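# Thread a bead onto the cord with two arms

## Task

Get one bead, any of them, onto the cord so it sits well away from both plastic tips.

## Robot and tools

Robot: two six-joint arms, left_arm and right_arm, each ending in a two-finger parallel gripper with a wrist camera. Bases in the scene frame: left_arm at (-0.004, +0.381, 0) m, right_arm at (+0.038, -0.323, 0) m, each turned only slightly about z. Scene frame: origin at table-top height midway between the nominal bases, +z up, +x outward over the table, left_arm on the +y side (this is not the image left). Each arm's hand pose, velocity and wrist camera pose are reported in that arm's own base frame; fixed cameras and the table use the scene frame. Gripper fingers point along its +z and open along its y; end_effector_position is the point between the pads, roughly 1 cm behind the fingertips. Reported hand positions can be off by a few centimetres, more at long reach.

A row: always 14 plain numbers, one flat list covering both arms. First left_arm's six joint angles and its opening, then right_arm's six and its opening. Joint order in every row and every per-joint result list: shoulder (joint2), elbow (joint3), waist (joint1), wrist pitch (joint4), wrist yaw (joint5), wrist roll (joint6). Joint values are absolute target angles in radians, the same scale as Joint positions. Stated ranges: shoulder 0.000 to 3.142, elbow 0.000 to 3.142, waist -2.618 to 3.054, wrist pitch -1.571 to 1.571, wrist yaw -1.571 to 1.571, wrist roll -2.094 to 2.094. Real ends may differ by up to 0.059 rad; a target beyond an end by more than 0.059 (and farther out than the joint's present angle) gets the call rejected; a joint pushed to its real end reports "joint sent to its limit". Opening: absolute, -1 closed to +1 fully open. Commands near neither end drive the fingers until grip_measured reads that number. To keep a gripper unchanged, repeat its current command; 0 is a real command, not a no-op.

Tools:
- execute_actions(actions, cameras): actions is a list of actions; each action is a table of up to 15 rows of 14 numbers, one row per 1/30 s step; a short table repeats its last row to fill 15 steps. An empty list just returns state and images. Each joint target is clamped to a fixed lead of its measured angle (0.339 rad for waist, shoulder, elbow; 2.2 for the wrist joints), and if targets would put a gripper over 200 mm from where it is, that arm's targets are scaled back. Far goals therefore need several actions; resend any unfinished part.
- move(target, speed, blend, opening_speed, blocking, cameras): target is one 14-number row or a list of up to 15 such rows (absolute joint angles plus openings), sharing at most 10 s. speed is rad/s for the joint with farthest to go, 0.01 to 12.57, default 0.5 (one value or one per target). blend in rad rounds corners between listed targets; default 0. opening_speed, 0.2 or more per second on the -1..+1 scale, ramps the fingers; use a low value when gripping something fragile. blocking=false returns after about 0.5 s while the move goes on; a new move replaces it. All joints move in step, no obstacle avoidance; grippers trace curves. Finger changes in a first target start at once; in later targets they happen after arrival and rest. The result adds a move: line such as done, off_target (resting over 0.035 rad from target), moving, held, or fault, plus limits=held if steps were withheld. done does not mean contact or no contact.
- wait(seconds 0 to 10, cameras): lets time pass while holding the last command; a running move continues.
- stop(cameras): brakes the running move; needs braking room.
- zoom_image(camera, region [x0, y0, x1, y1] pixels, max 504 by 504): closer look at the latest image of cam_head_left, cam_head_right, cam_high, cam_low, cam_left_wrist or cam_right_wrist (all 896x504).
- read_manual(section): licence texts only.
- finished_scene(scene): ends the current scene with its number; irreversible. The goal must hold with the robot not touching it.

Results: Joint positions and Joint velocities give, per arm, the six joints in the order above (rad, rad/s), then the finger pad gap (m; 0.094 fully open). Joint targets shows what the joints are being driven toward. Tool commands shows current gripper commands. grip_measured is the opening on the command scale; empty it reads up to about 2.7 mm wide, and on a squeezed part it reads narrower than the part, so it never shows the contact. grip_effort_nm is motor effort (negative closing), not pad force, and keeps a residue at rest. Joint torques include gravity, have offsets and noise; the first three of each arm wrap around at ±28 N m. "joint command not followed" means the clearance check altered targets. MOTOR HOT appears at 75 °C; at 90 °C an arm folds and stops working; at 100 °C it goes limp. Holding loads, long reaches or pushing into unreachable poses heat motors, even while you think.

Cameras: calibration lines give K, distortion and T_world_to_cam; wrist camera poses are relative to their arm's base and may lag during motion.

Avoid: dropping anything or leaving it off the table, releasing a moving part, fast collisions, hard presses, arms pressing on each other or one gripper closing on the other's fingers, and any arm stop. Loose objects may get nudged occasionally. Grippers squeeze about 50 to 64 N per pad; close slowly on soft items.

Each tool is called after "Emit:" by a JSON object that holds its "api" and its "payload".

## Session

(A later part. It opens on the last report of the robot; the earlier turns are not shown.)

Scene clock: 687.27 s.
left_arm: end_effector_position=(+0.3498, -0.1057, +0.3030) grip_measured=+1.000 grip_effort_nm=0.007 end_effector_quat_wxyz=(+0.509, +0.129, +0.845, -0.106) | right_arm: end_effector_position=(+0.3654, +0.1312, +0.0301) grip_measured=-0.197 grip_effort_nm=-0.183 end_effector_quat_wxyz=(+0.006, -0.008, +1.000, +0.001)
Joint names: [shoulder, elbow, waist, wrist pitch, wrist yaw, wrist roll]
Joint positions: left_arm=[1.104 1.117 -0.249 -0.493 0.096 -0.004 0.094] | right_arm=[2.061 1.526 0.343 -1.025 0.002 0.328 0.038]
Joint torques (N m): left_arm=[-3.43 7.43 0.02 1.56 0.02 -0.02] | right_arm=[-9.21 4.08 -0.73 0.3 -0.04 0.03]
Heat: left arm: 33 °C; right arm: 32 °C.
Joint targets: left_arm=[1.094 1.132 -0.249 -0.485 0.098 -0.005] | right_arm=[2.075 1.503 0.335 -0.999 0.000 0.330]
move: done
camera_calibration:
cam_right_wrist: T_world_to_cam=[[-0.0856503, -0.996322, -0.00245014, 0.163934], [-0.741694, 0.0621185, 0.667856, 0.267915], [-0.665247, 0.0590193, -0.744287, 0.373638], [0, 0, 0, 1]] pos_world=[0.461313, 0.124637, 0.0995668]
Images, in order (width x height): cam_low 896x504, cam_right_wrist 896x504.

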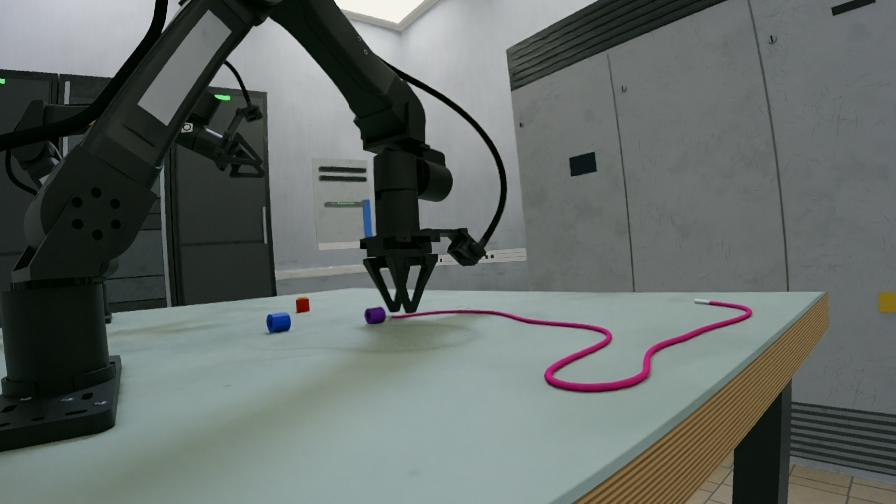

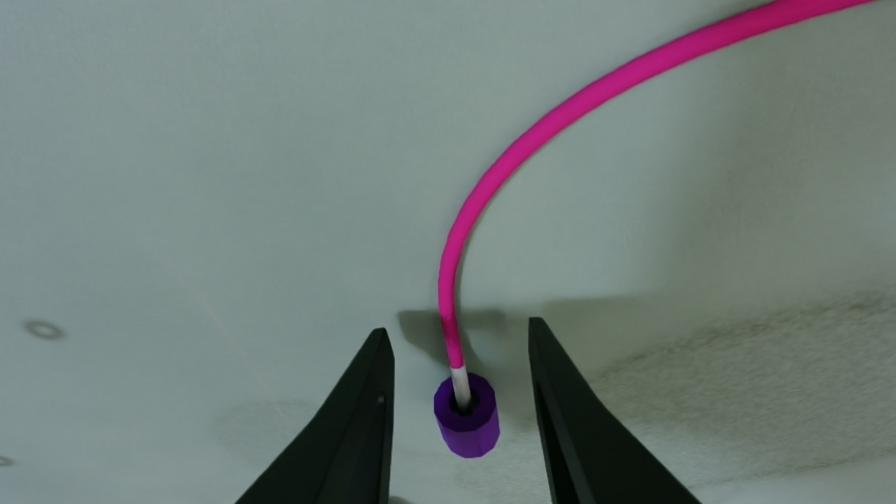

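Emit:
{"api": "move", "payload": {"target": [[1.094, 1.132, -0.249, -0.485, 0.098, -0.005, 1.0, 2.03, 1.60, 0.335, -1.14, 0.0, 0.33, -0.2], [1.094, 1.132, -0.249, -0.485, 0.098, -0.005, 1.0, 2.079, 1.493, 0.335, -0.985, 0.0, 0.33, -0.2]], "speed": 0.15, "cameras": ["cam_low", "cam_right_wrist"]}}

Emit:
{"api": "zoom_image", "payload": {"camera": "cam_low", "region": [340, 270, 460, 350]}}

Scene clock: 780.00 s.
left_arm: end_effector_position=(+0.3498, -0.1057, +0.3030) grip_measured=+1.000 grip_effort_nm=0.007 end_effector_quat_wxyz=(+0.509, +0.129, +0.845, -0.106) | right_arm: end_effector_position=(+0.3636, +0.1305, +0.0261) grip_measured=-0.197 grip_effort_nm=-0.183 end_effector_quat_wxyz=(+0.005, -0.008, +1.000, +0.000)
Joint names: [shoulder, elbow, waist, wrist pitch, wrist yaw, wrist roll]
Joint positions: left_arm=[1.104 1.117 -0.249 -0.493 0.096 -0.004 0.094] | right_arm=[2.061 1.51 0.343 -1.012 0.002 0.328 0.038]
Joint torques (N m): left_arm=[-3.4 7.42 -0.01 1.56 0.02 -0.02] | right_arm=[-8.91 4.56 -0.77 0.3 -0.04 0.02]
Heat: left arm: 33 °C; right arm: 33 °C.
Joint targets: left_arm=[1.094 1.132 -0.249 -0.485 0.098 -0.005] | right_arm=[2.079 1.493 0.335 -0.985 0.000 0.330]
move: done
camera_calibration:
cam_right_wrist: T_world_to_cam=[[-0.085653, -0.996324, -0.00131972, 0.163186], [-0.740058, 0.0627351, 0.669611, 0.268574], [-0.667066, 0.0583308, -0.742711, 0.370252], [0, 0, 0, 1]] pos_world=[0.459721, 0.12414, 0.0953655]
Images, in order (width x height): cam_low 896x504, cam_right_wrist 896x504.

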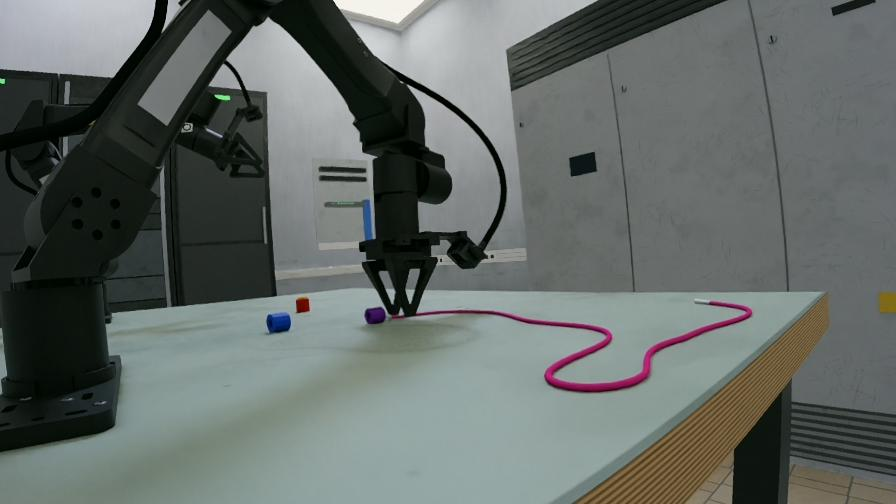

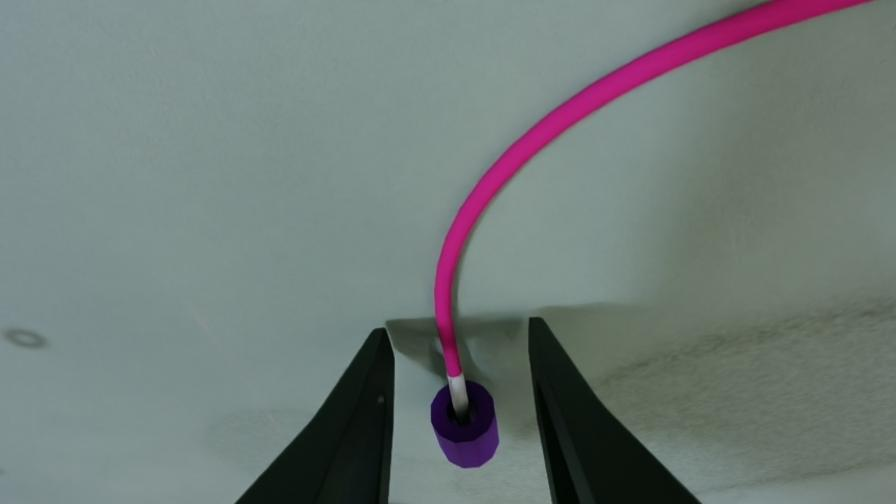

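Scaled by 4.200 from the camera's 896x504 image, which has a finer 1280x720 frame.

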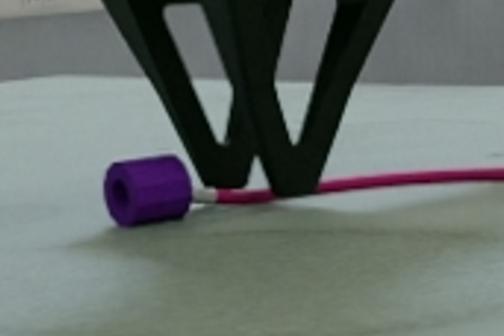

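Emit:
{"api": "move", "payload": {"target": [1.094, 1.132, -0.249, -0.485, 0.098, -0.005, 1.0, 2.079, 1.493, 0.335, -0.985, 0.0, 0.33, -1.0], "speed": 0.15, "opening_speed": 0.5, "cameras": ["cam_low", "cam_right_wrist"]}}

Emit:
{"api": "zoom_image", "payload": {"camera": "cam_right_wrist", "region": [360, 260, 560, 480]}}

Scene clock: 793.43 s.
left_arm: end_effector_position=(+0.3498, -0.1057, +0.3030) grip_measured=+1.000 grip_effort_nm=0.007 end_effector_quat_wxyz=(+0.509, +0.129, +0.845, -0.106) | right_arm: end_effector_position=(+0.3639, +0.1306, +0.0261) grip_measured=-0.986 grip_effort_nm=-0.755 end_effector_quat_wxyz=(+0.005, -0.008, +1.000, +0.000)
Joint names: [shoulder, elbow, waist, wrist pitch, wrist yaw, wrist roll]
Joint positions: left_arm=[1.104 1.117 -0.249 -0.493 0.096 -0.004 0.094] | right_arm=[2.061 1.51 0.343 -1.01 0.002 0.328 0.001]
Joint torques (N m): left_arm=[-3.38 7.43 0.03 1.56 0.02 -0.02] | right_arm=[-8.9 4.53 -0.7 0.28 -0.03 0.02]
Heat: left arm: 33 °C; right arm: 33 °C.
Joint targets: left_arm=[1.094 1.132 -0.249 -0.485 0.098 -0.005] | right_arm=[2.079 1.493 0.335 -0.985 0.000 0.330]
move: done
camera_calibration:
cam_right_wrist: T_world_to_cam=[[-0.0856986, -0.99632, -0.00176686, 0.163265], [-0.740775, 0.0625318, 0.668836, 0.269081], [-0.666264, 0.0586272, -0.743408, 0.370119], [0, 0, 0, 1]] pos_world=[0.459917, 0.124139, 0.0954661]
Images, in order (width x height): cam_low 896x504, cam_right_wrist 896x504.

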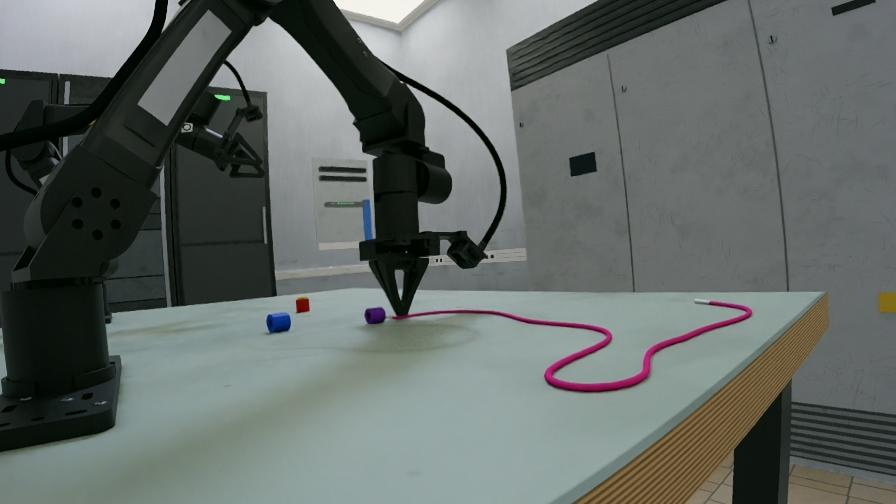

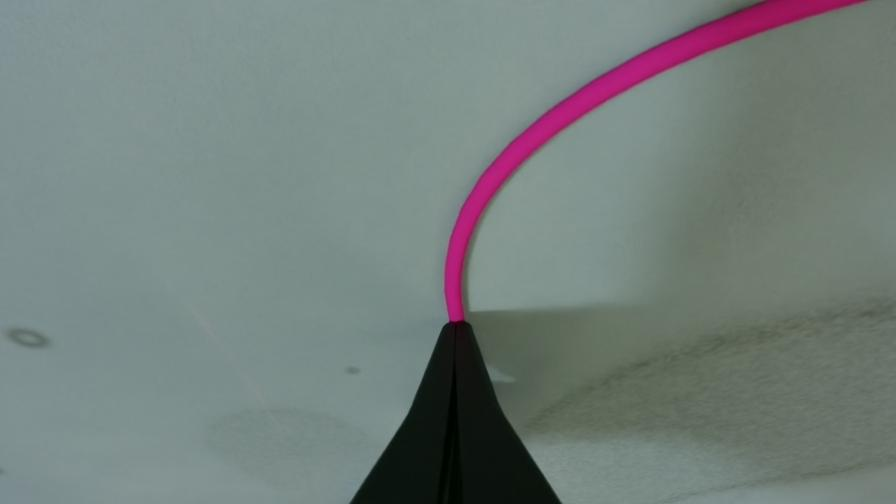

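Scaled by 2.291 from the camera's 896x504 image, which has a finer 1280x720 frame.

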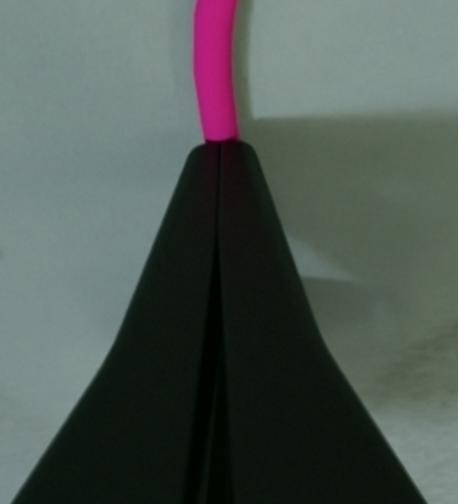

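Emit:
{"api": "zoom_image", "payload": {"camera": "cam_low", "region": [350, 280, 450, 340]}}

Scaled by 5.040 from the camera's 896x504 image, which has a finer 1280x720 frame.

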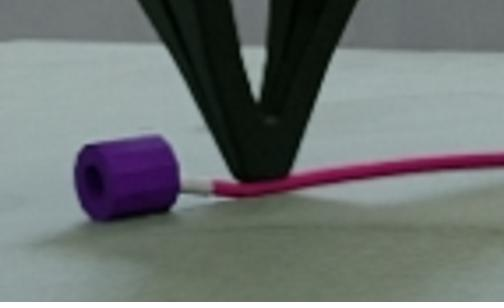

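Emit:
{"api": "move", "payload": {"target": [[1.094, 1.132, -0.249, -0.485, 0.098, -0.005, 1.0, 2.079, 1.53, 0.335, -1.02, 0.0, 0.33, -0.6], [1.094, 1.132, -0.249, -0.485, 0.098, -0.005, 1.0, 2.079, 1.472, 0.335, -0.970, 0.0, 0.33, -0.6]], "speed": 0.1, "opening_speed": 1.0, "cameras": ["cam_low", "cam_right_wrist"]}}

Emit:
{"api": "zoom_image", "payload": {"camera": "cam_low", "region": [350, 280, 450, 340]}}

Scene clock: 816.47 s.
left_arm: end_effector_position=(+0.3498, -0.1057, +0.3030) grip_measured=+1.000 grip_effort_nm=0.002 end_effector_quat_wxyz=(+0.509, +0.129, +0.845, -0.106) | right_arm: end_effector_position=(+0.3618, +0.1300, +0.0226) grip_measured=-0.603 grip_effort_nm=0.134 end_effector_quat_wxyz=(+0.003, -0.008, +1.000, +0.000)
Joint names: [shoulder, elbow, waist, wrist pitch, wrist yaw, wrist roll]
Joint positions: left_arm=[1.104 1.117 -0.249 -0.493 0.096 -0.004 0.094] | right_arm=[2.061 1.496 0.343 -1 0.002 0.328 0.019]
Joint torques (N m): left_arm=[-3.38 7.43 0.01 1.56 0.02 -0.02] | right_arm=[-8.92 4 -0.75 0.32 -0.02 0.04]
Heat: left arm: 33 °C; right arm: 32 °C.
Joint targets: left_arm=[1.094 1.132 -0.249 -0.485 0.098 -0.005] | right_arm=[2.079 1.472 0.335 -0.970 0.000 0.330]
move: done
camera_calibration:
cam_right_wrist: T_world_to_cam=[[-0.0856983, -0.996321, -0.000355552, 0.162381], [-0.738033, 0.063242, 0.671794, 0.26879], [-0.6693, 0.057834, -0.740738, 0.367306], [0, 0, 0, 1]] pos_world=[0.45813, 0.123542, 0.0915635]
Images, in order (width x height): cam_low 896x504, cam_right_wrist 896x504.

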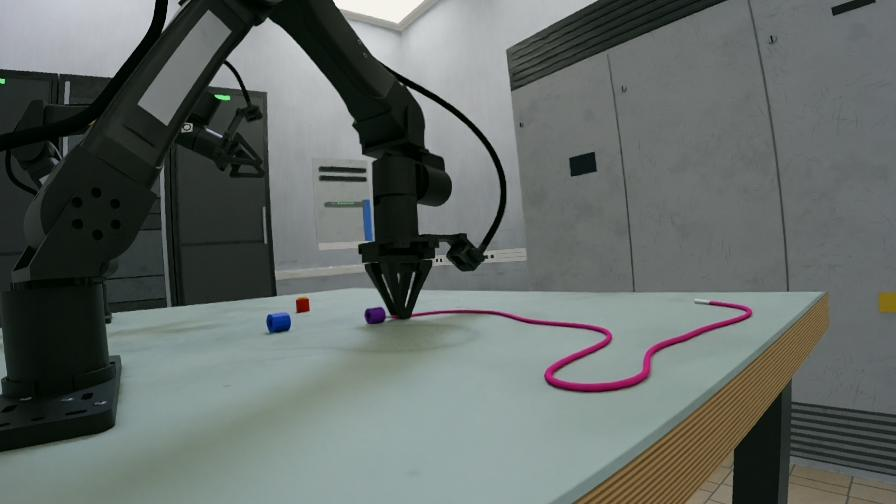

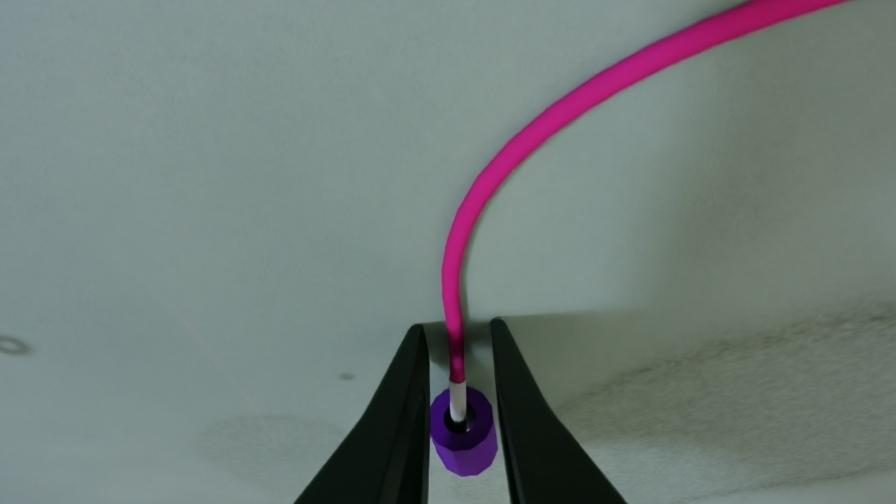

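Scaled by 5.040 from the camera's 896x504 image, which has a finer 1280x720 frame.

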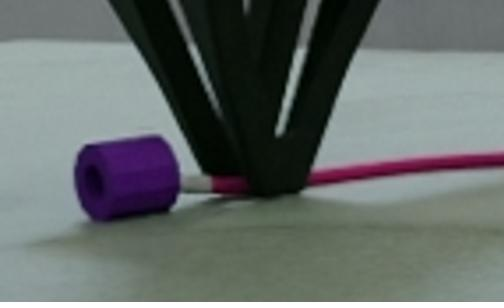

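Emit:
{"api": "move", "payload": {"target": [1.094, 1.132, -0.249, -0.485, 0.098, -0.005, 1.0, 2.079, 1.472, 0.335, -0.970, 0.0, 0.33, -1.0], "speed": 0.1, "opening_speed": 0.5, "cameras": ["cam_low", "cam_right_wrist"]}}

Emit:
{"api": "zoom_image", "payload": {"camera": "cam_right_wrist", "region": [360, 260, 560, 480]}}

Scene clock: 827.63 s.
left_arm: end_effector_position=(+0.3498, -0.1057, +0.3030) grip_measured=+1.000 grip_effort_nm=-0.002 end_effector_quat_wxyz=(+0.509, +0.129, +0.845, -0.106) | right_arm: end_effector_position=(+0.3629, +0.1323, +0.0227) grip_measured=-0.942 grip_effort_nm=-1.004 end_effector_quat_wxyz=(+0.005, -0.008, +1.000, +0.006)
Joint names: [shoulder, elbow, waist, wrist pitch, wrist yaw, wrist roll]
Joint positions: left_arm=[1.104 1.117 -0.249 -0.493 0.096 -0.004 0.094] | right_arm=[2.061 1.496 0.343 -0.993 -0.008 0.328 0.003]
Joint torques (N m): left_arm=[-3.4 7.43 0.01 1.56 0.02 -0.02] | right_arm=[-8.84 4.04 -0.76 0.28 0.04 0.04]
Heat: left arm: 33 °C; right arm: 32 °C.
Joint targets: left_arm=[1.094 1.132 -0.249 -0.485 0.098 -0.005] | right_arm=[2.079 1.472 0.335 -0.970 0.000 0.330]
move: done
camera_calibration:
cam_right_wrist: T_world_to_cam=[[-0.0855455, -0.996253, -0.0127095, 0.165062], [-0.740253, 0.0550151, 0.670073, 0.271286], [-0.666863, 0.06673, -0.742186, 0.365861], [0, 0, 0, 1]] pos_world=[0.45892, 0.125105, 0.0918535]
Images, in order (width x height): cam_low 896x504, cam_right_wrist 896x504.

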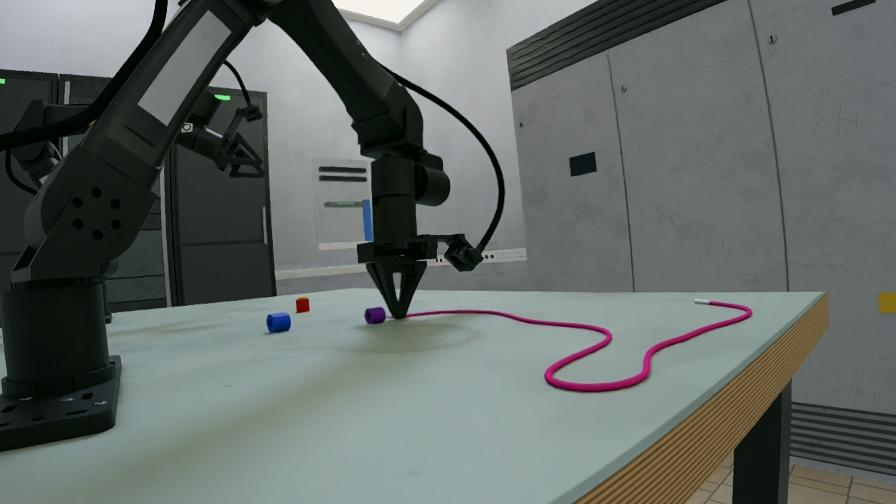

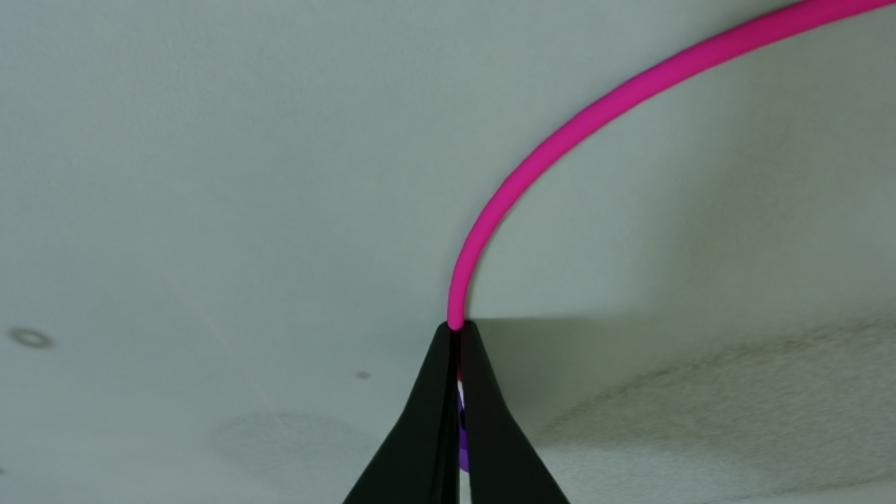

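Scaled by 2.291 from the camera's 896x504 image, which has a finer 1280x720 frame.

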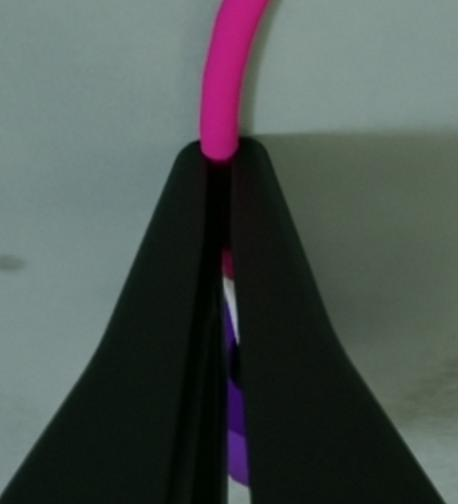

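Emit:
{"api": "move", "payload": {"target": [1.094, 1.132, -0.249, -0.485, 0.098, -0.005, 1.0, 2.001, 1.423, 0.335, -0.970, 0.0, 0.33, -1.0], "speed": 0.08, "cameras": ["cam_low", "cam_right_wrist", "cam_high"]}}

Emit:
{"api": "zoom_image", "payload": {"camera": "cam_low", "region": [340, 270, 460, 350]}}

Emit:
{"api": "zoom_image", "payload": {"camera": "cam_high", "region": [460, 180, 600, 280]}}

Scene clock: 859.97 s.
left_arm: end_effector_position=(+0.3498, -0.1057, +0.3030) grip_measured=+1.000 grip_effort_nm=-0.002 end_effector_quat_wxyz=(+0.509, +0.129, +0.845, -0.106) | right_arm: end_effector_position=(+0.3588, +0.1309, +0.0222) grip_measured=-0.946 grip_effort_nm=-1.053 end_effector_quat_wxyz=(+0.012, -0.008, +1.000, +0.009)
Joint names: [shoulder, elbow, waist, wrist pitch, wrist yaw, wrist roll]
Joint positions: left_arm=[1.104 1.117 -0.249 -0.493 0.096 -0.004 0.094] | right_arm=[2.032 1.451 0.343 -0.962 -0.009 0.328 0.003]
Joint torques (N m): left_arm=[-3.38 7.43 0.01 1.56 0.02 -0.02] | right_arm=[-12.48 3.71 -0.68 -0.01 0.08 0.03]
Heat: left arm: 33 °C; right arm: 33 °C.
Joint targets: left_arm=[1.094 1.132 -0.249 -0.485 0.098 -0.005] | right_arm=[2.001 1.423 0.335 -0.970 0.000 0.330]
move: done
camera_calibration:
cam_right_wrist: T_world_to_cam=[[-0.0852906, -0.996169, -0.0193331, 0.16333], [-0.749503, 0.0513624, 0.660006, 0.272703], [-0.656484, 0.0707825, -0.751012, 0.358966], [0, 0, 0, 1]] pos_world=[0.453977, 0.123289, 0.0927599]
Images, in order (width x height): cam_high 896x504, cam_low 896x504, cam_right_wrist 896x504.

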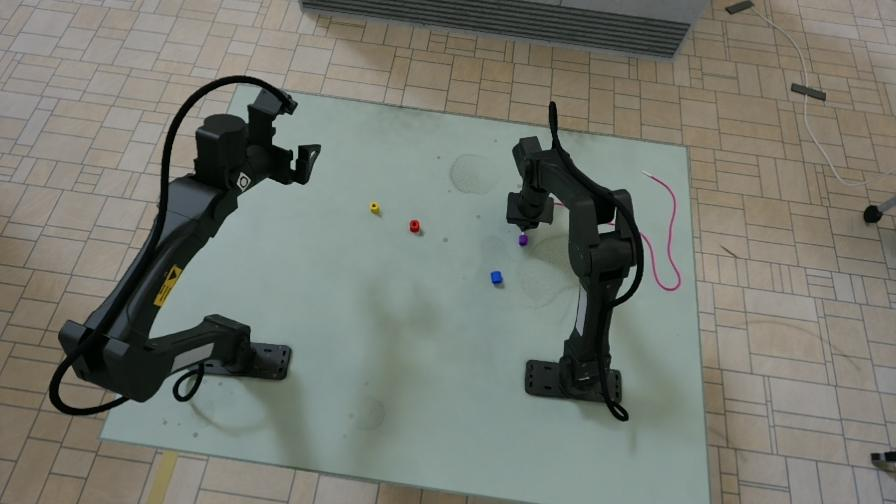

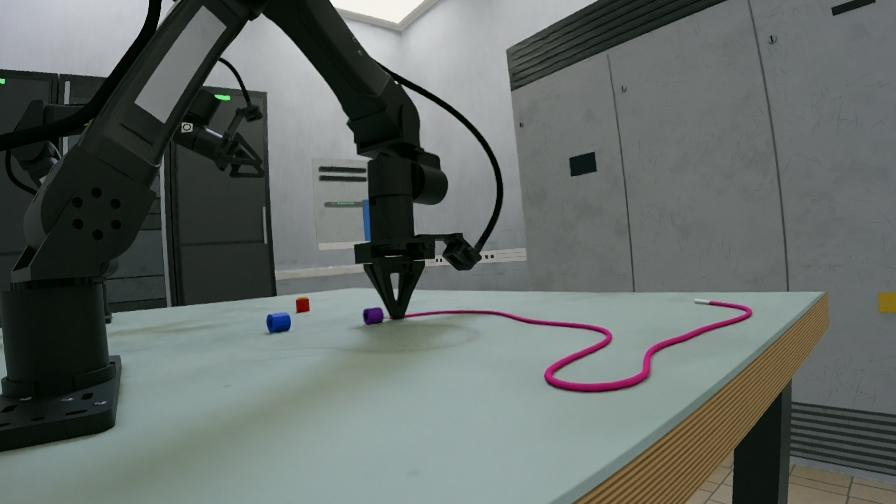

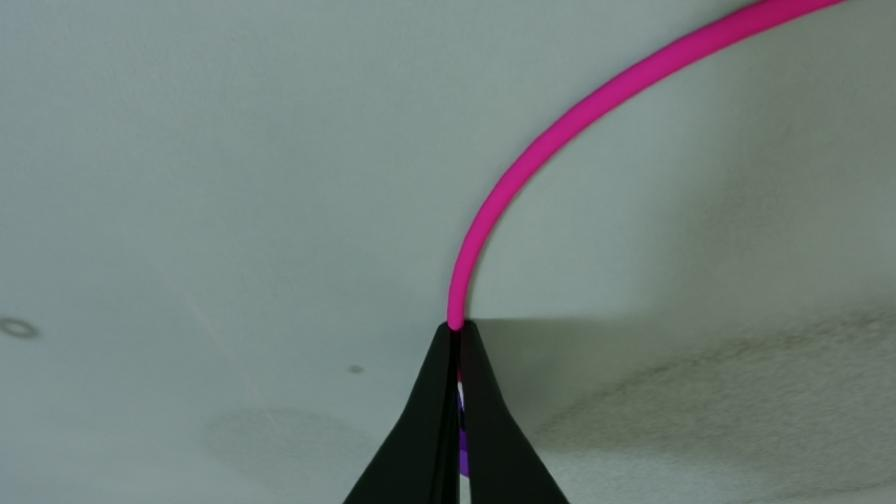

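Scaled by 4.200 from the camera's 896x504 image, which has a finer 1280x720 frame.

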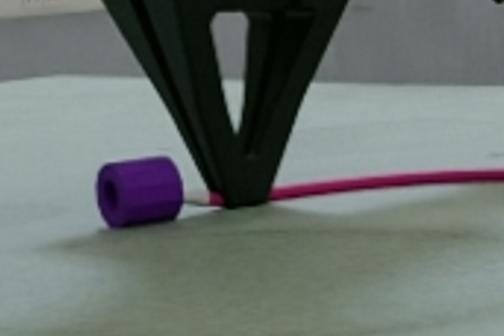

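Scaled by 3.600 from the camera's 896x504 image, which has a finer 1280x720 frame.

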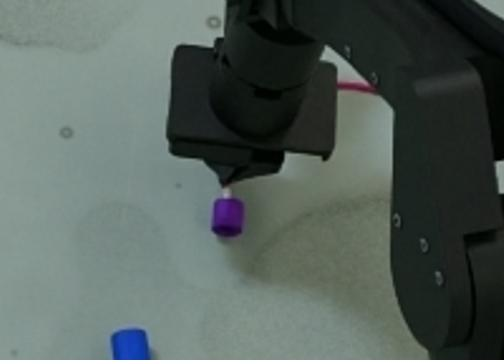

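Emit:
{"api": "move", "payload": {"target": [[1.094, 1.132, -0.249, -0.485, 0.098, -0.005, 1.0, 2.075, 1.53, 0.335, -1.035, 0.0, 0.33, -1.0], [1.094, 1.132, -0.249, -0.485, 0.098, -0.005, 1.0, 2.10, 1.705, 0.335, -1.18, 0.0, 0.33, -1.0]], "speed": 0.15, "cameras": ["cam_low", "cam_right_wrist"]}}

Emit:
{"api": "zoom_image", "payload": {"camera": "cam_low", "region": [340, 230, 500, 340]}}

Emit:
{"api": "zoom_image", "payload": {"camera": "cam_right_wrist", "region": [380, 270, 540, 450]}}

Scene clock: 889.57 s.
left_arm: end_effector_position=(+0.3498, -0.1057, +0.3030) grip_measured=+1.000 grip_effort_nm=0.002 end_effector_quat_wxyz=(+0.509, +0.129, +0.845, -0.106) | right_arm: end_effector_position=(+0.3707, +0.1352, +0.0571) grip_measured=-0.946 grip_effort_nm=-1.057 end_effector_quat_wxyz=(-0.006, -0.008, +1.000, +0.003)
Joint names: [shoulder, elbow, waist, wrist pitch, wrist yaw, wrist roll]
Joint positions: left_arm=[1.104 1.117 -0.249 -0.493 0.096 -0.004 0.094] | right_arm=[2.08 1.666 0.343 -1.166 -0.009 0.328 0.003]
Joint torques (N m): left_arm=[-3.4 7.43 0.01 1.56 0.02 -0.02] | right_arm=[-9.02 9.01 -0.73 -0.13 0.04 0.03]
Heat: left arm: 33 °C; right arm: 36 °C.
Joint targets: left_arm=[1.094 1.132 -0.249 -0.485 0.098 -0.005] | right_arm=[2.100 1.705 0.335 -1.180 0.000 0.330]
move: off_target (right_arm); right_arm: the elbow is farthest, 0.039 rad from its target
camera_calibration:
cam_right_wrist: T_world_to_cam=[[-0.0857442, -0.996309, -0.00393032, 0.168585], [-0.726049, 0.0597827, 0.685039, 0.247068], [-0.682276, 0.0615918, -0.728496, 0.402103], [0, 0, 0, 1]] pos_world=[0.468184, 0.128427, 0.124341]
Images, in order (width x height): cam_low 896x504, cam_right_wrist 896x504.

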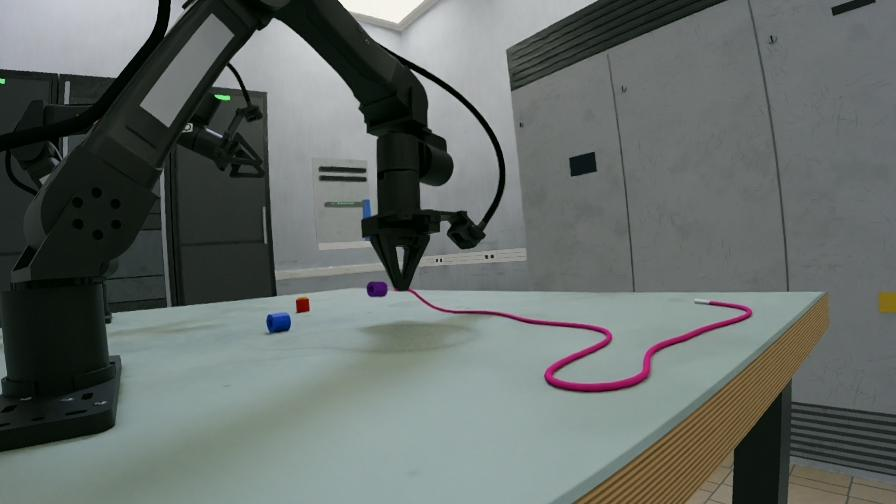

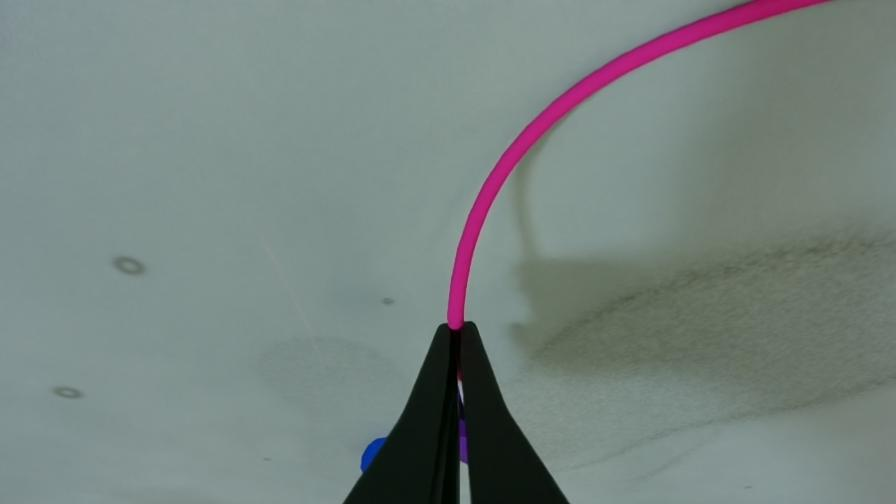

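Scaled by 3.150 from the camera's 896x504 image, which has a finer 1280x720 frame.

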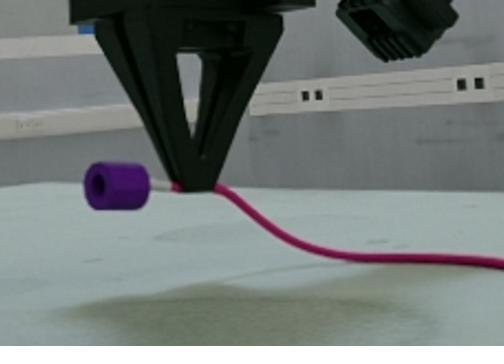

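Scaled by 2.800 from the camera's 896x504 image, which has a finer 1280x720 frame.

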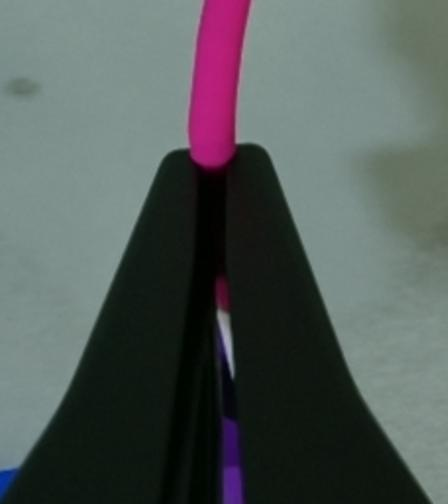

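Emit:
{"api": "move", "payload": {"target": [1.094, 1.132, -0.249, -0.485, 0.098, -0.005, 1.0, 2.06, 1.60, 0.40, -1.10, -0.80, 0.40, -1.0], "speed": 0.3, "cameras": ["cam_low", "cam_high"]}}

Emit:
{"api": "zoom_image", "payload": {"camera": "cam_low", "region": [270, 180, 470, 340]}}

Scene clock: 970.50 s.
left_arm: end_effector_position=(+0.3498, -0.1057, +0.3030) grip_measured=+1.000 grip_effort_nm=0.002 end_effector_quat_wxyz=(+0.509, +0.129, +0.845, -0.106) | right_arm: end_effector_position=(+0.3139, +0.2661, +0.0966) grip_measured=-0.946 grip_effort_nm=-1.057 end_effector_quat_wxyz=(-0.152, +0.006, +0.925, +0.348)
Joint names: [shoulder, elbow, waist, wrist pitch, wrist yaw, wrist roll]
Joint positions: left_arm=[1.104 1.117 -0.249 -0.493 0.096 -0.004 0.094] | right_arm=[2.08 1.618 0.392 -1.123 -0.778 0.399 0.003]
Joint torques (N m): left_arm=[-3.43 7.43 0.02 1.56 0.02 -0.02] | right_arm=[-12.05 4.52 0.75 0.21 -0.59 0.05]
Heat: left arm: 33 °C; right arm: 31 °C.
Joint targets: left_arm=[1.094 1.132 -0.249 -0.485 0.098 -0.005] | right_arm=[2.060 1.600 0.400 -1.100 -0.800 0.400]
move: done
Images, in order (width x height): cam_high 896x504, cam_low 896x504.

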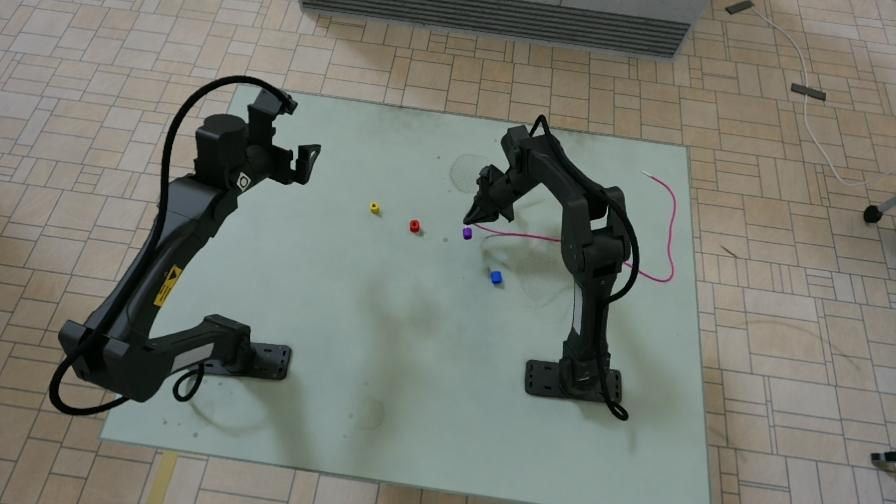

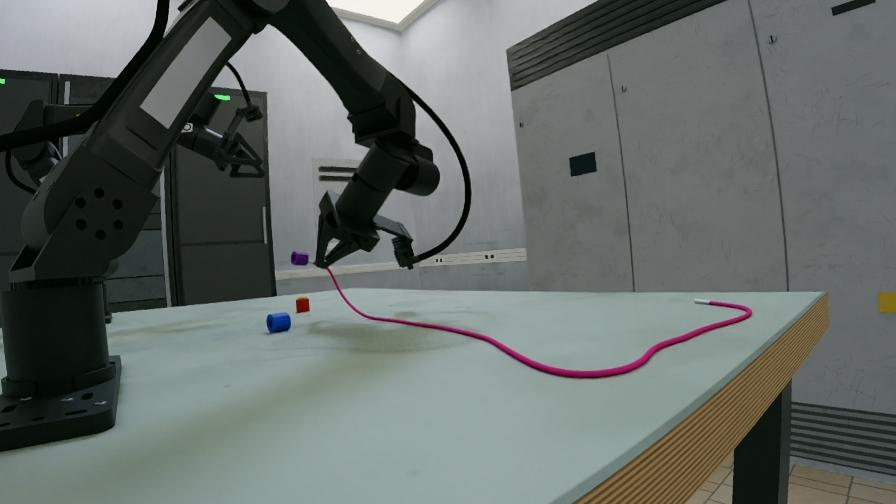

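Scaled by 2.520 from the camera's 896x504 image, which has a finer 1280x720 frame.

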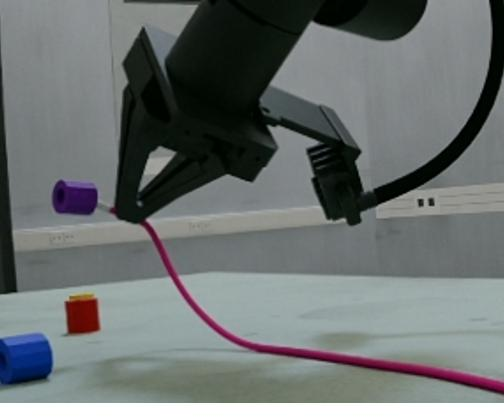

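Emit:
{"api": "move", "payload": {"target": [[1.094, 1.132, -0.249, -0.485, 0.098, -0.005, 1.0, 2.06, 1.60, 0.43, -1.10, -1.30, 0.70, -1.0], [1.094, 1.132, -0.249, -0.485, 0.098, -0.005, 1.0, 2.06, 1.60, 0.436, -1.10, -1.55, 1.56, -1.0]], "speed": 0.35, "cameras": ["cam_low", "cam_high", "cam_right_wrist", "cam_left_wrist"]}}

Emit:
{"api": "zoom_image", "payload": {"camera": "cam_low", "region": [230, 140, 430, 300]}}

Scene clock: 987.97 s.
left_arm: end_effector_position=(+0.3498, -0.1057, +0.3030) grip_measured=+1.000 grip_effort_nm=0.002 end_effector_quat_wxyz=(+0.509, +0.129, +0.845, -0.106) | right_arm: end_effector_position=(+0.2860, +0.3269, +0.2121) grip_measured=-0.946 grip_effort_nm=-1.057 end_effector_quat_wxyz=(+0.567, -0.381, -0.622, -0.384)
Joint names: [shoulder, elbow, waist, wrist pitch, wrist yaw, wrist roll]
Joint positions: left_arm=[1.104 1.117 -0.249 -0.493 0.096 -0.004 0.094] | right_arm=[2.08 1.618 0.428 -1.093 -1.507 1.541 0.003]
Joint torques (N m): left_arm=[-3.41 7.45 0.01 1.56 0.02 -0.01] | right_arm=[-12.1 4.56 0.77 -0.04 -0.95 0.21]
Heat: left arm: 33 °C; right arm: 32 °C.
Joint targets: left_arm=[1.094 1.132 -0.249 -0.485 0.098 -0.005] | right_arm=[2.060 1.600 0.436 -1.100 -1.550 1.560]
move: off_target (right_arm); right_arm: the wrist yaw is farthest, 0.043 rad from its target
camera_calibration:
cam_right_wrist: T_world_to_cam=[[-0.910437, -0.410008, 0.0547483, 0.384676], [0.296689, -0.555041, 0.777114, -0.0431118], [-0.288235, 0.723756, 0.626975, -0.171257], [0, 0, 0, 1]] pos_world=[0.313652, 0.25774, 0.119816]
Images, in order (width x height): cam_high 896x504, cam_low 896x504, cam_left_wrist 896x504, cam_right_wrist 896x504.

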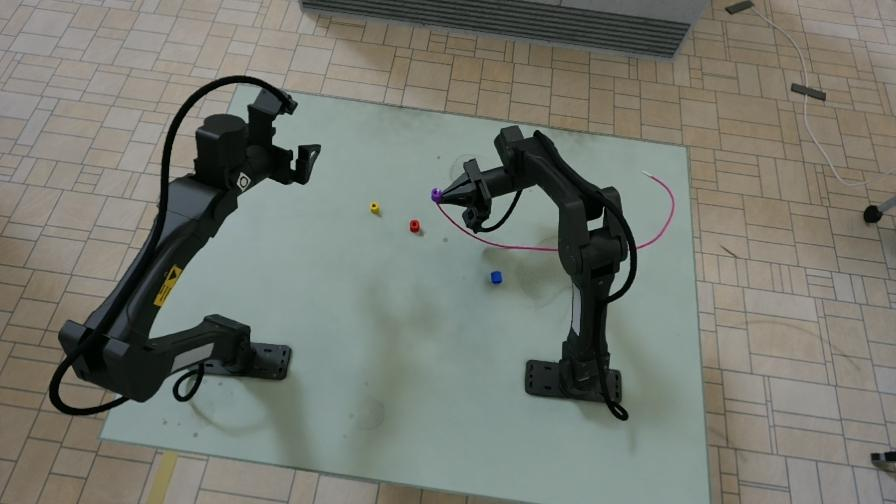

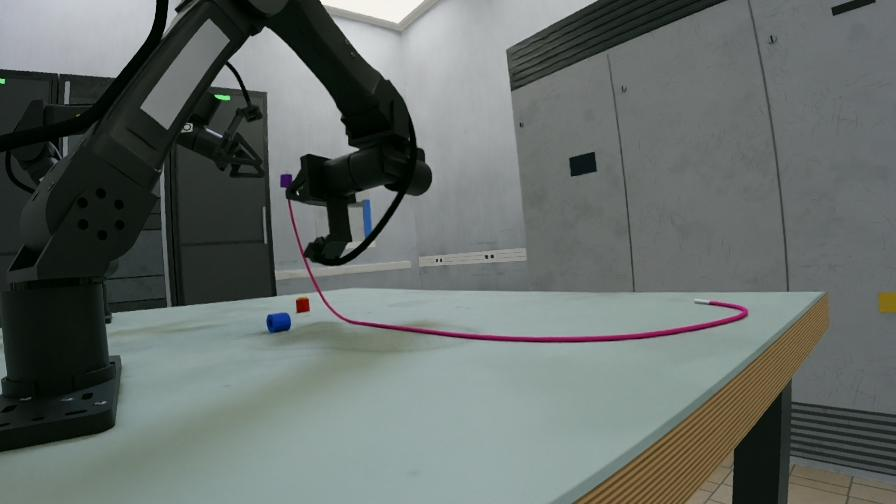

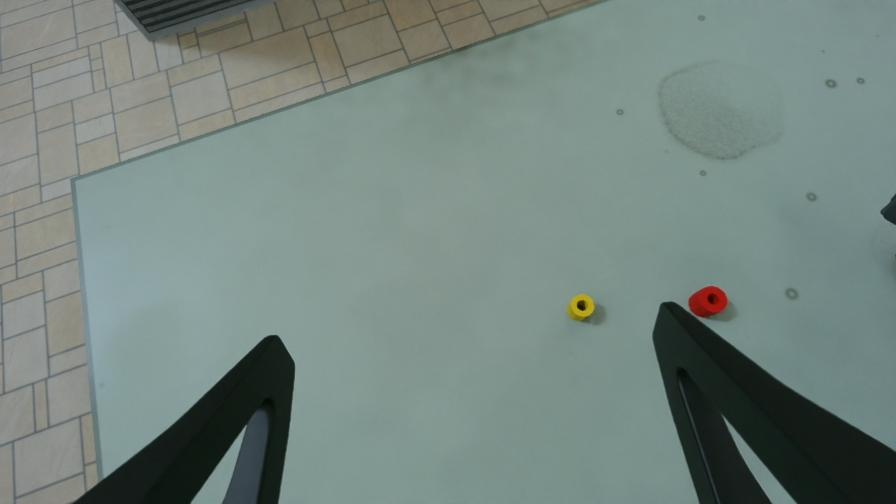

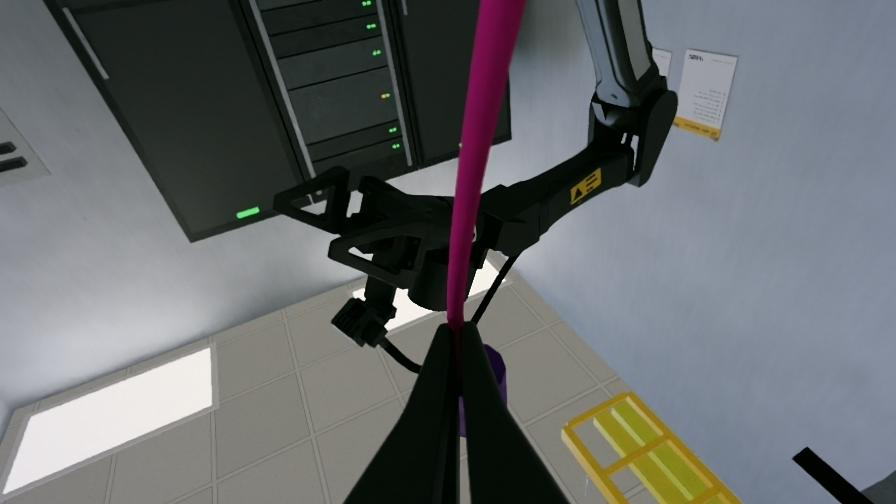

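Scaled by 2.520 from the camera's 896x504 image, which has a finer 1280x720 frame.

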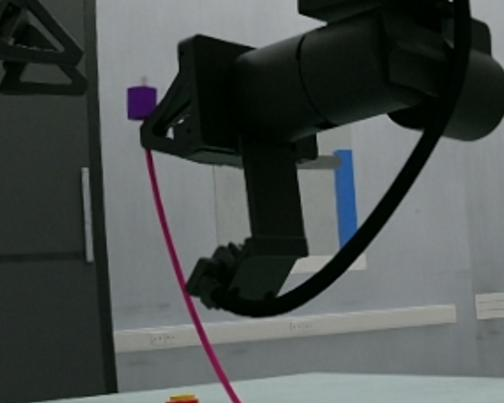

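Emit:
{"api": "move", "payload": {"target": [1.80, 1.98, -0.917, -0.955, 0.0, 0.0, -0.4, 2.06, 1.60, 0.436, -1.10, -1.55, 1.56, -1.0], "speed": 0.5, "cameras": ["cam_low", "cam_high", "cam_left_wrist"]}}

Emit:
{"api": "zoom_image", "payload": {"camera": "cam_left_wrist", "region": [300, 150, 620, 450]}}

Scene clock: 1038.83 s.
left_arm: end_effector_position=(+0.2935, -0.3840, +0.2972) grip_measured=-0.398 grip_effort_nm=-0.100 end_effector_quat_wxyz=(+0.338, +0.410, +0.830, -0.171) | right_arm: end_effector_position=(+0.2860, +0.3269, +0.2122) grip_measured=-0.946 grip_effort_nm=-1.057 end_effector_quat_wxyz=(+0.567, -0.381, -0.622, -0.384)
Joint names: [shoulder, elbow, waist, wrist pitch, wrist yaw, wrist roll]
Joint positions: left_arm=[1.789 1.948 -0.918 -0.955 0.005 -0.004 0.028] | right_arm=[2.08 1.618 0.428 -1.092 -1.508 1.542 0.003]
Joint torques (N m): left_arm=[-7.47 8.35 0.1 1.28 -0.05 0.02] | right_arm=[-12.1 4.67 0.75 -0.03 -0.95 0.18]
Heat: left arm: 33 °C; right arm: 33 °C.
Joint targets: left_arm=[1.800 1.980 -0.917 -0.955 0.000 0.000] | right_arm=[2.060 1.600 0.436 -1.100 -1.550 1.560]
move: off_target (right_arm); right_arm: the wrist yaw is farthest, 0.042 rad from its target
camera_calibration:
cam_left_wrist: T_world_to_cam=[[-0.845738, -0.527171, -0.0825653, 0.074846], [-0.526677, 0.849556, -0.0294424, 0.515473], [0.085665, 0.0185847, -0.996151, 0.391171], [0, 0, 0, 1]] pos_world=[0.301278, -0.405736, 0.411022]
Images, in order (width x height): cam_high 896x504, cam_low 896x504, cam_left_wrist 896x504.

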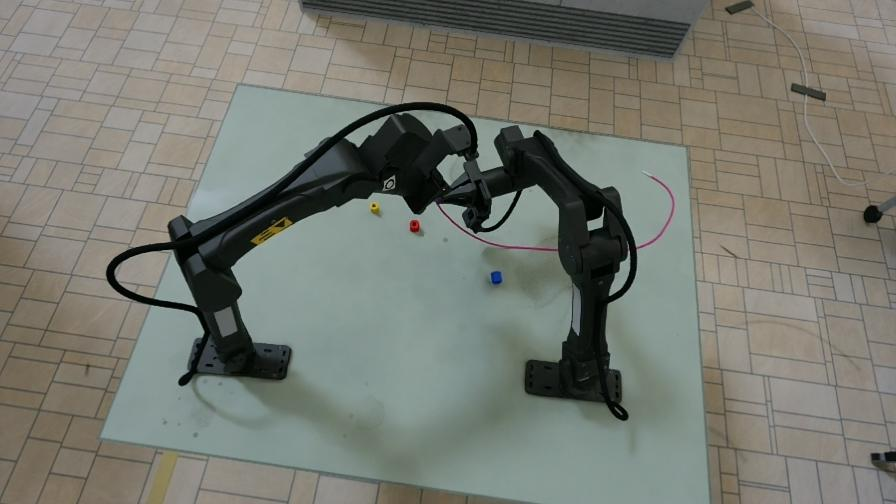

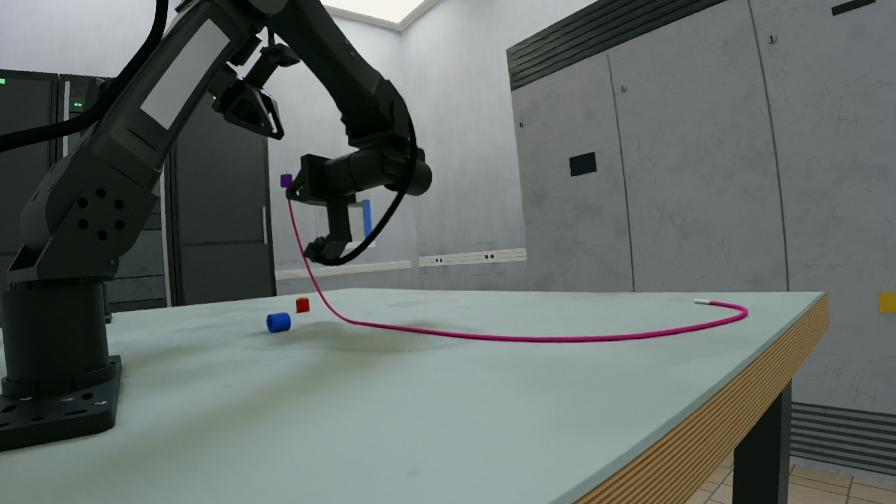

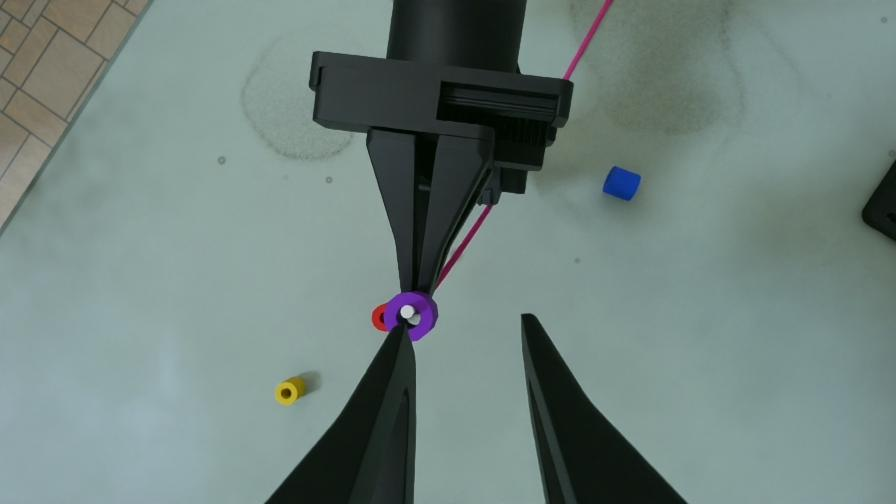

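Scaled by 1.575 from the camera's 896x504 image, which has a finer 1280x720 frame.

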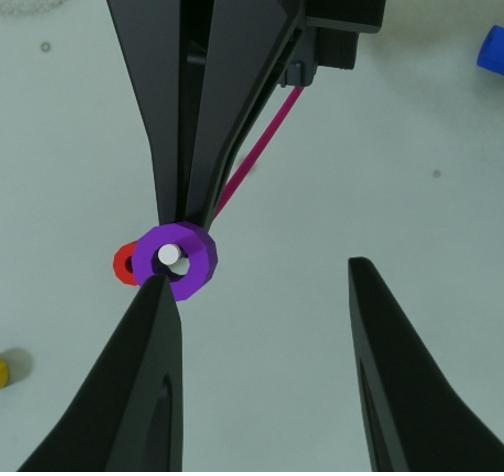

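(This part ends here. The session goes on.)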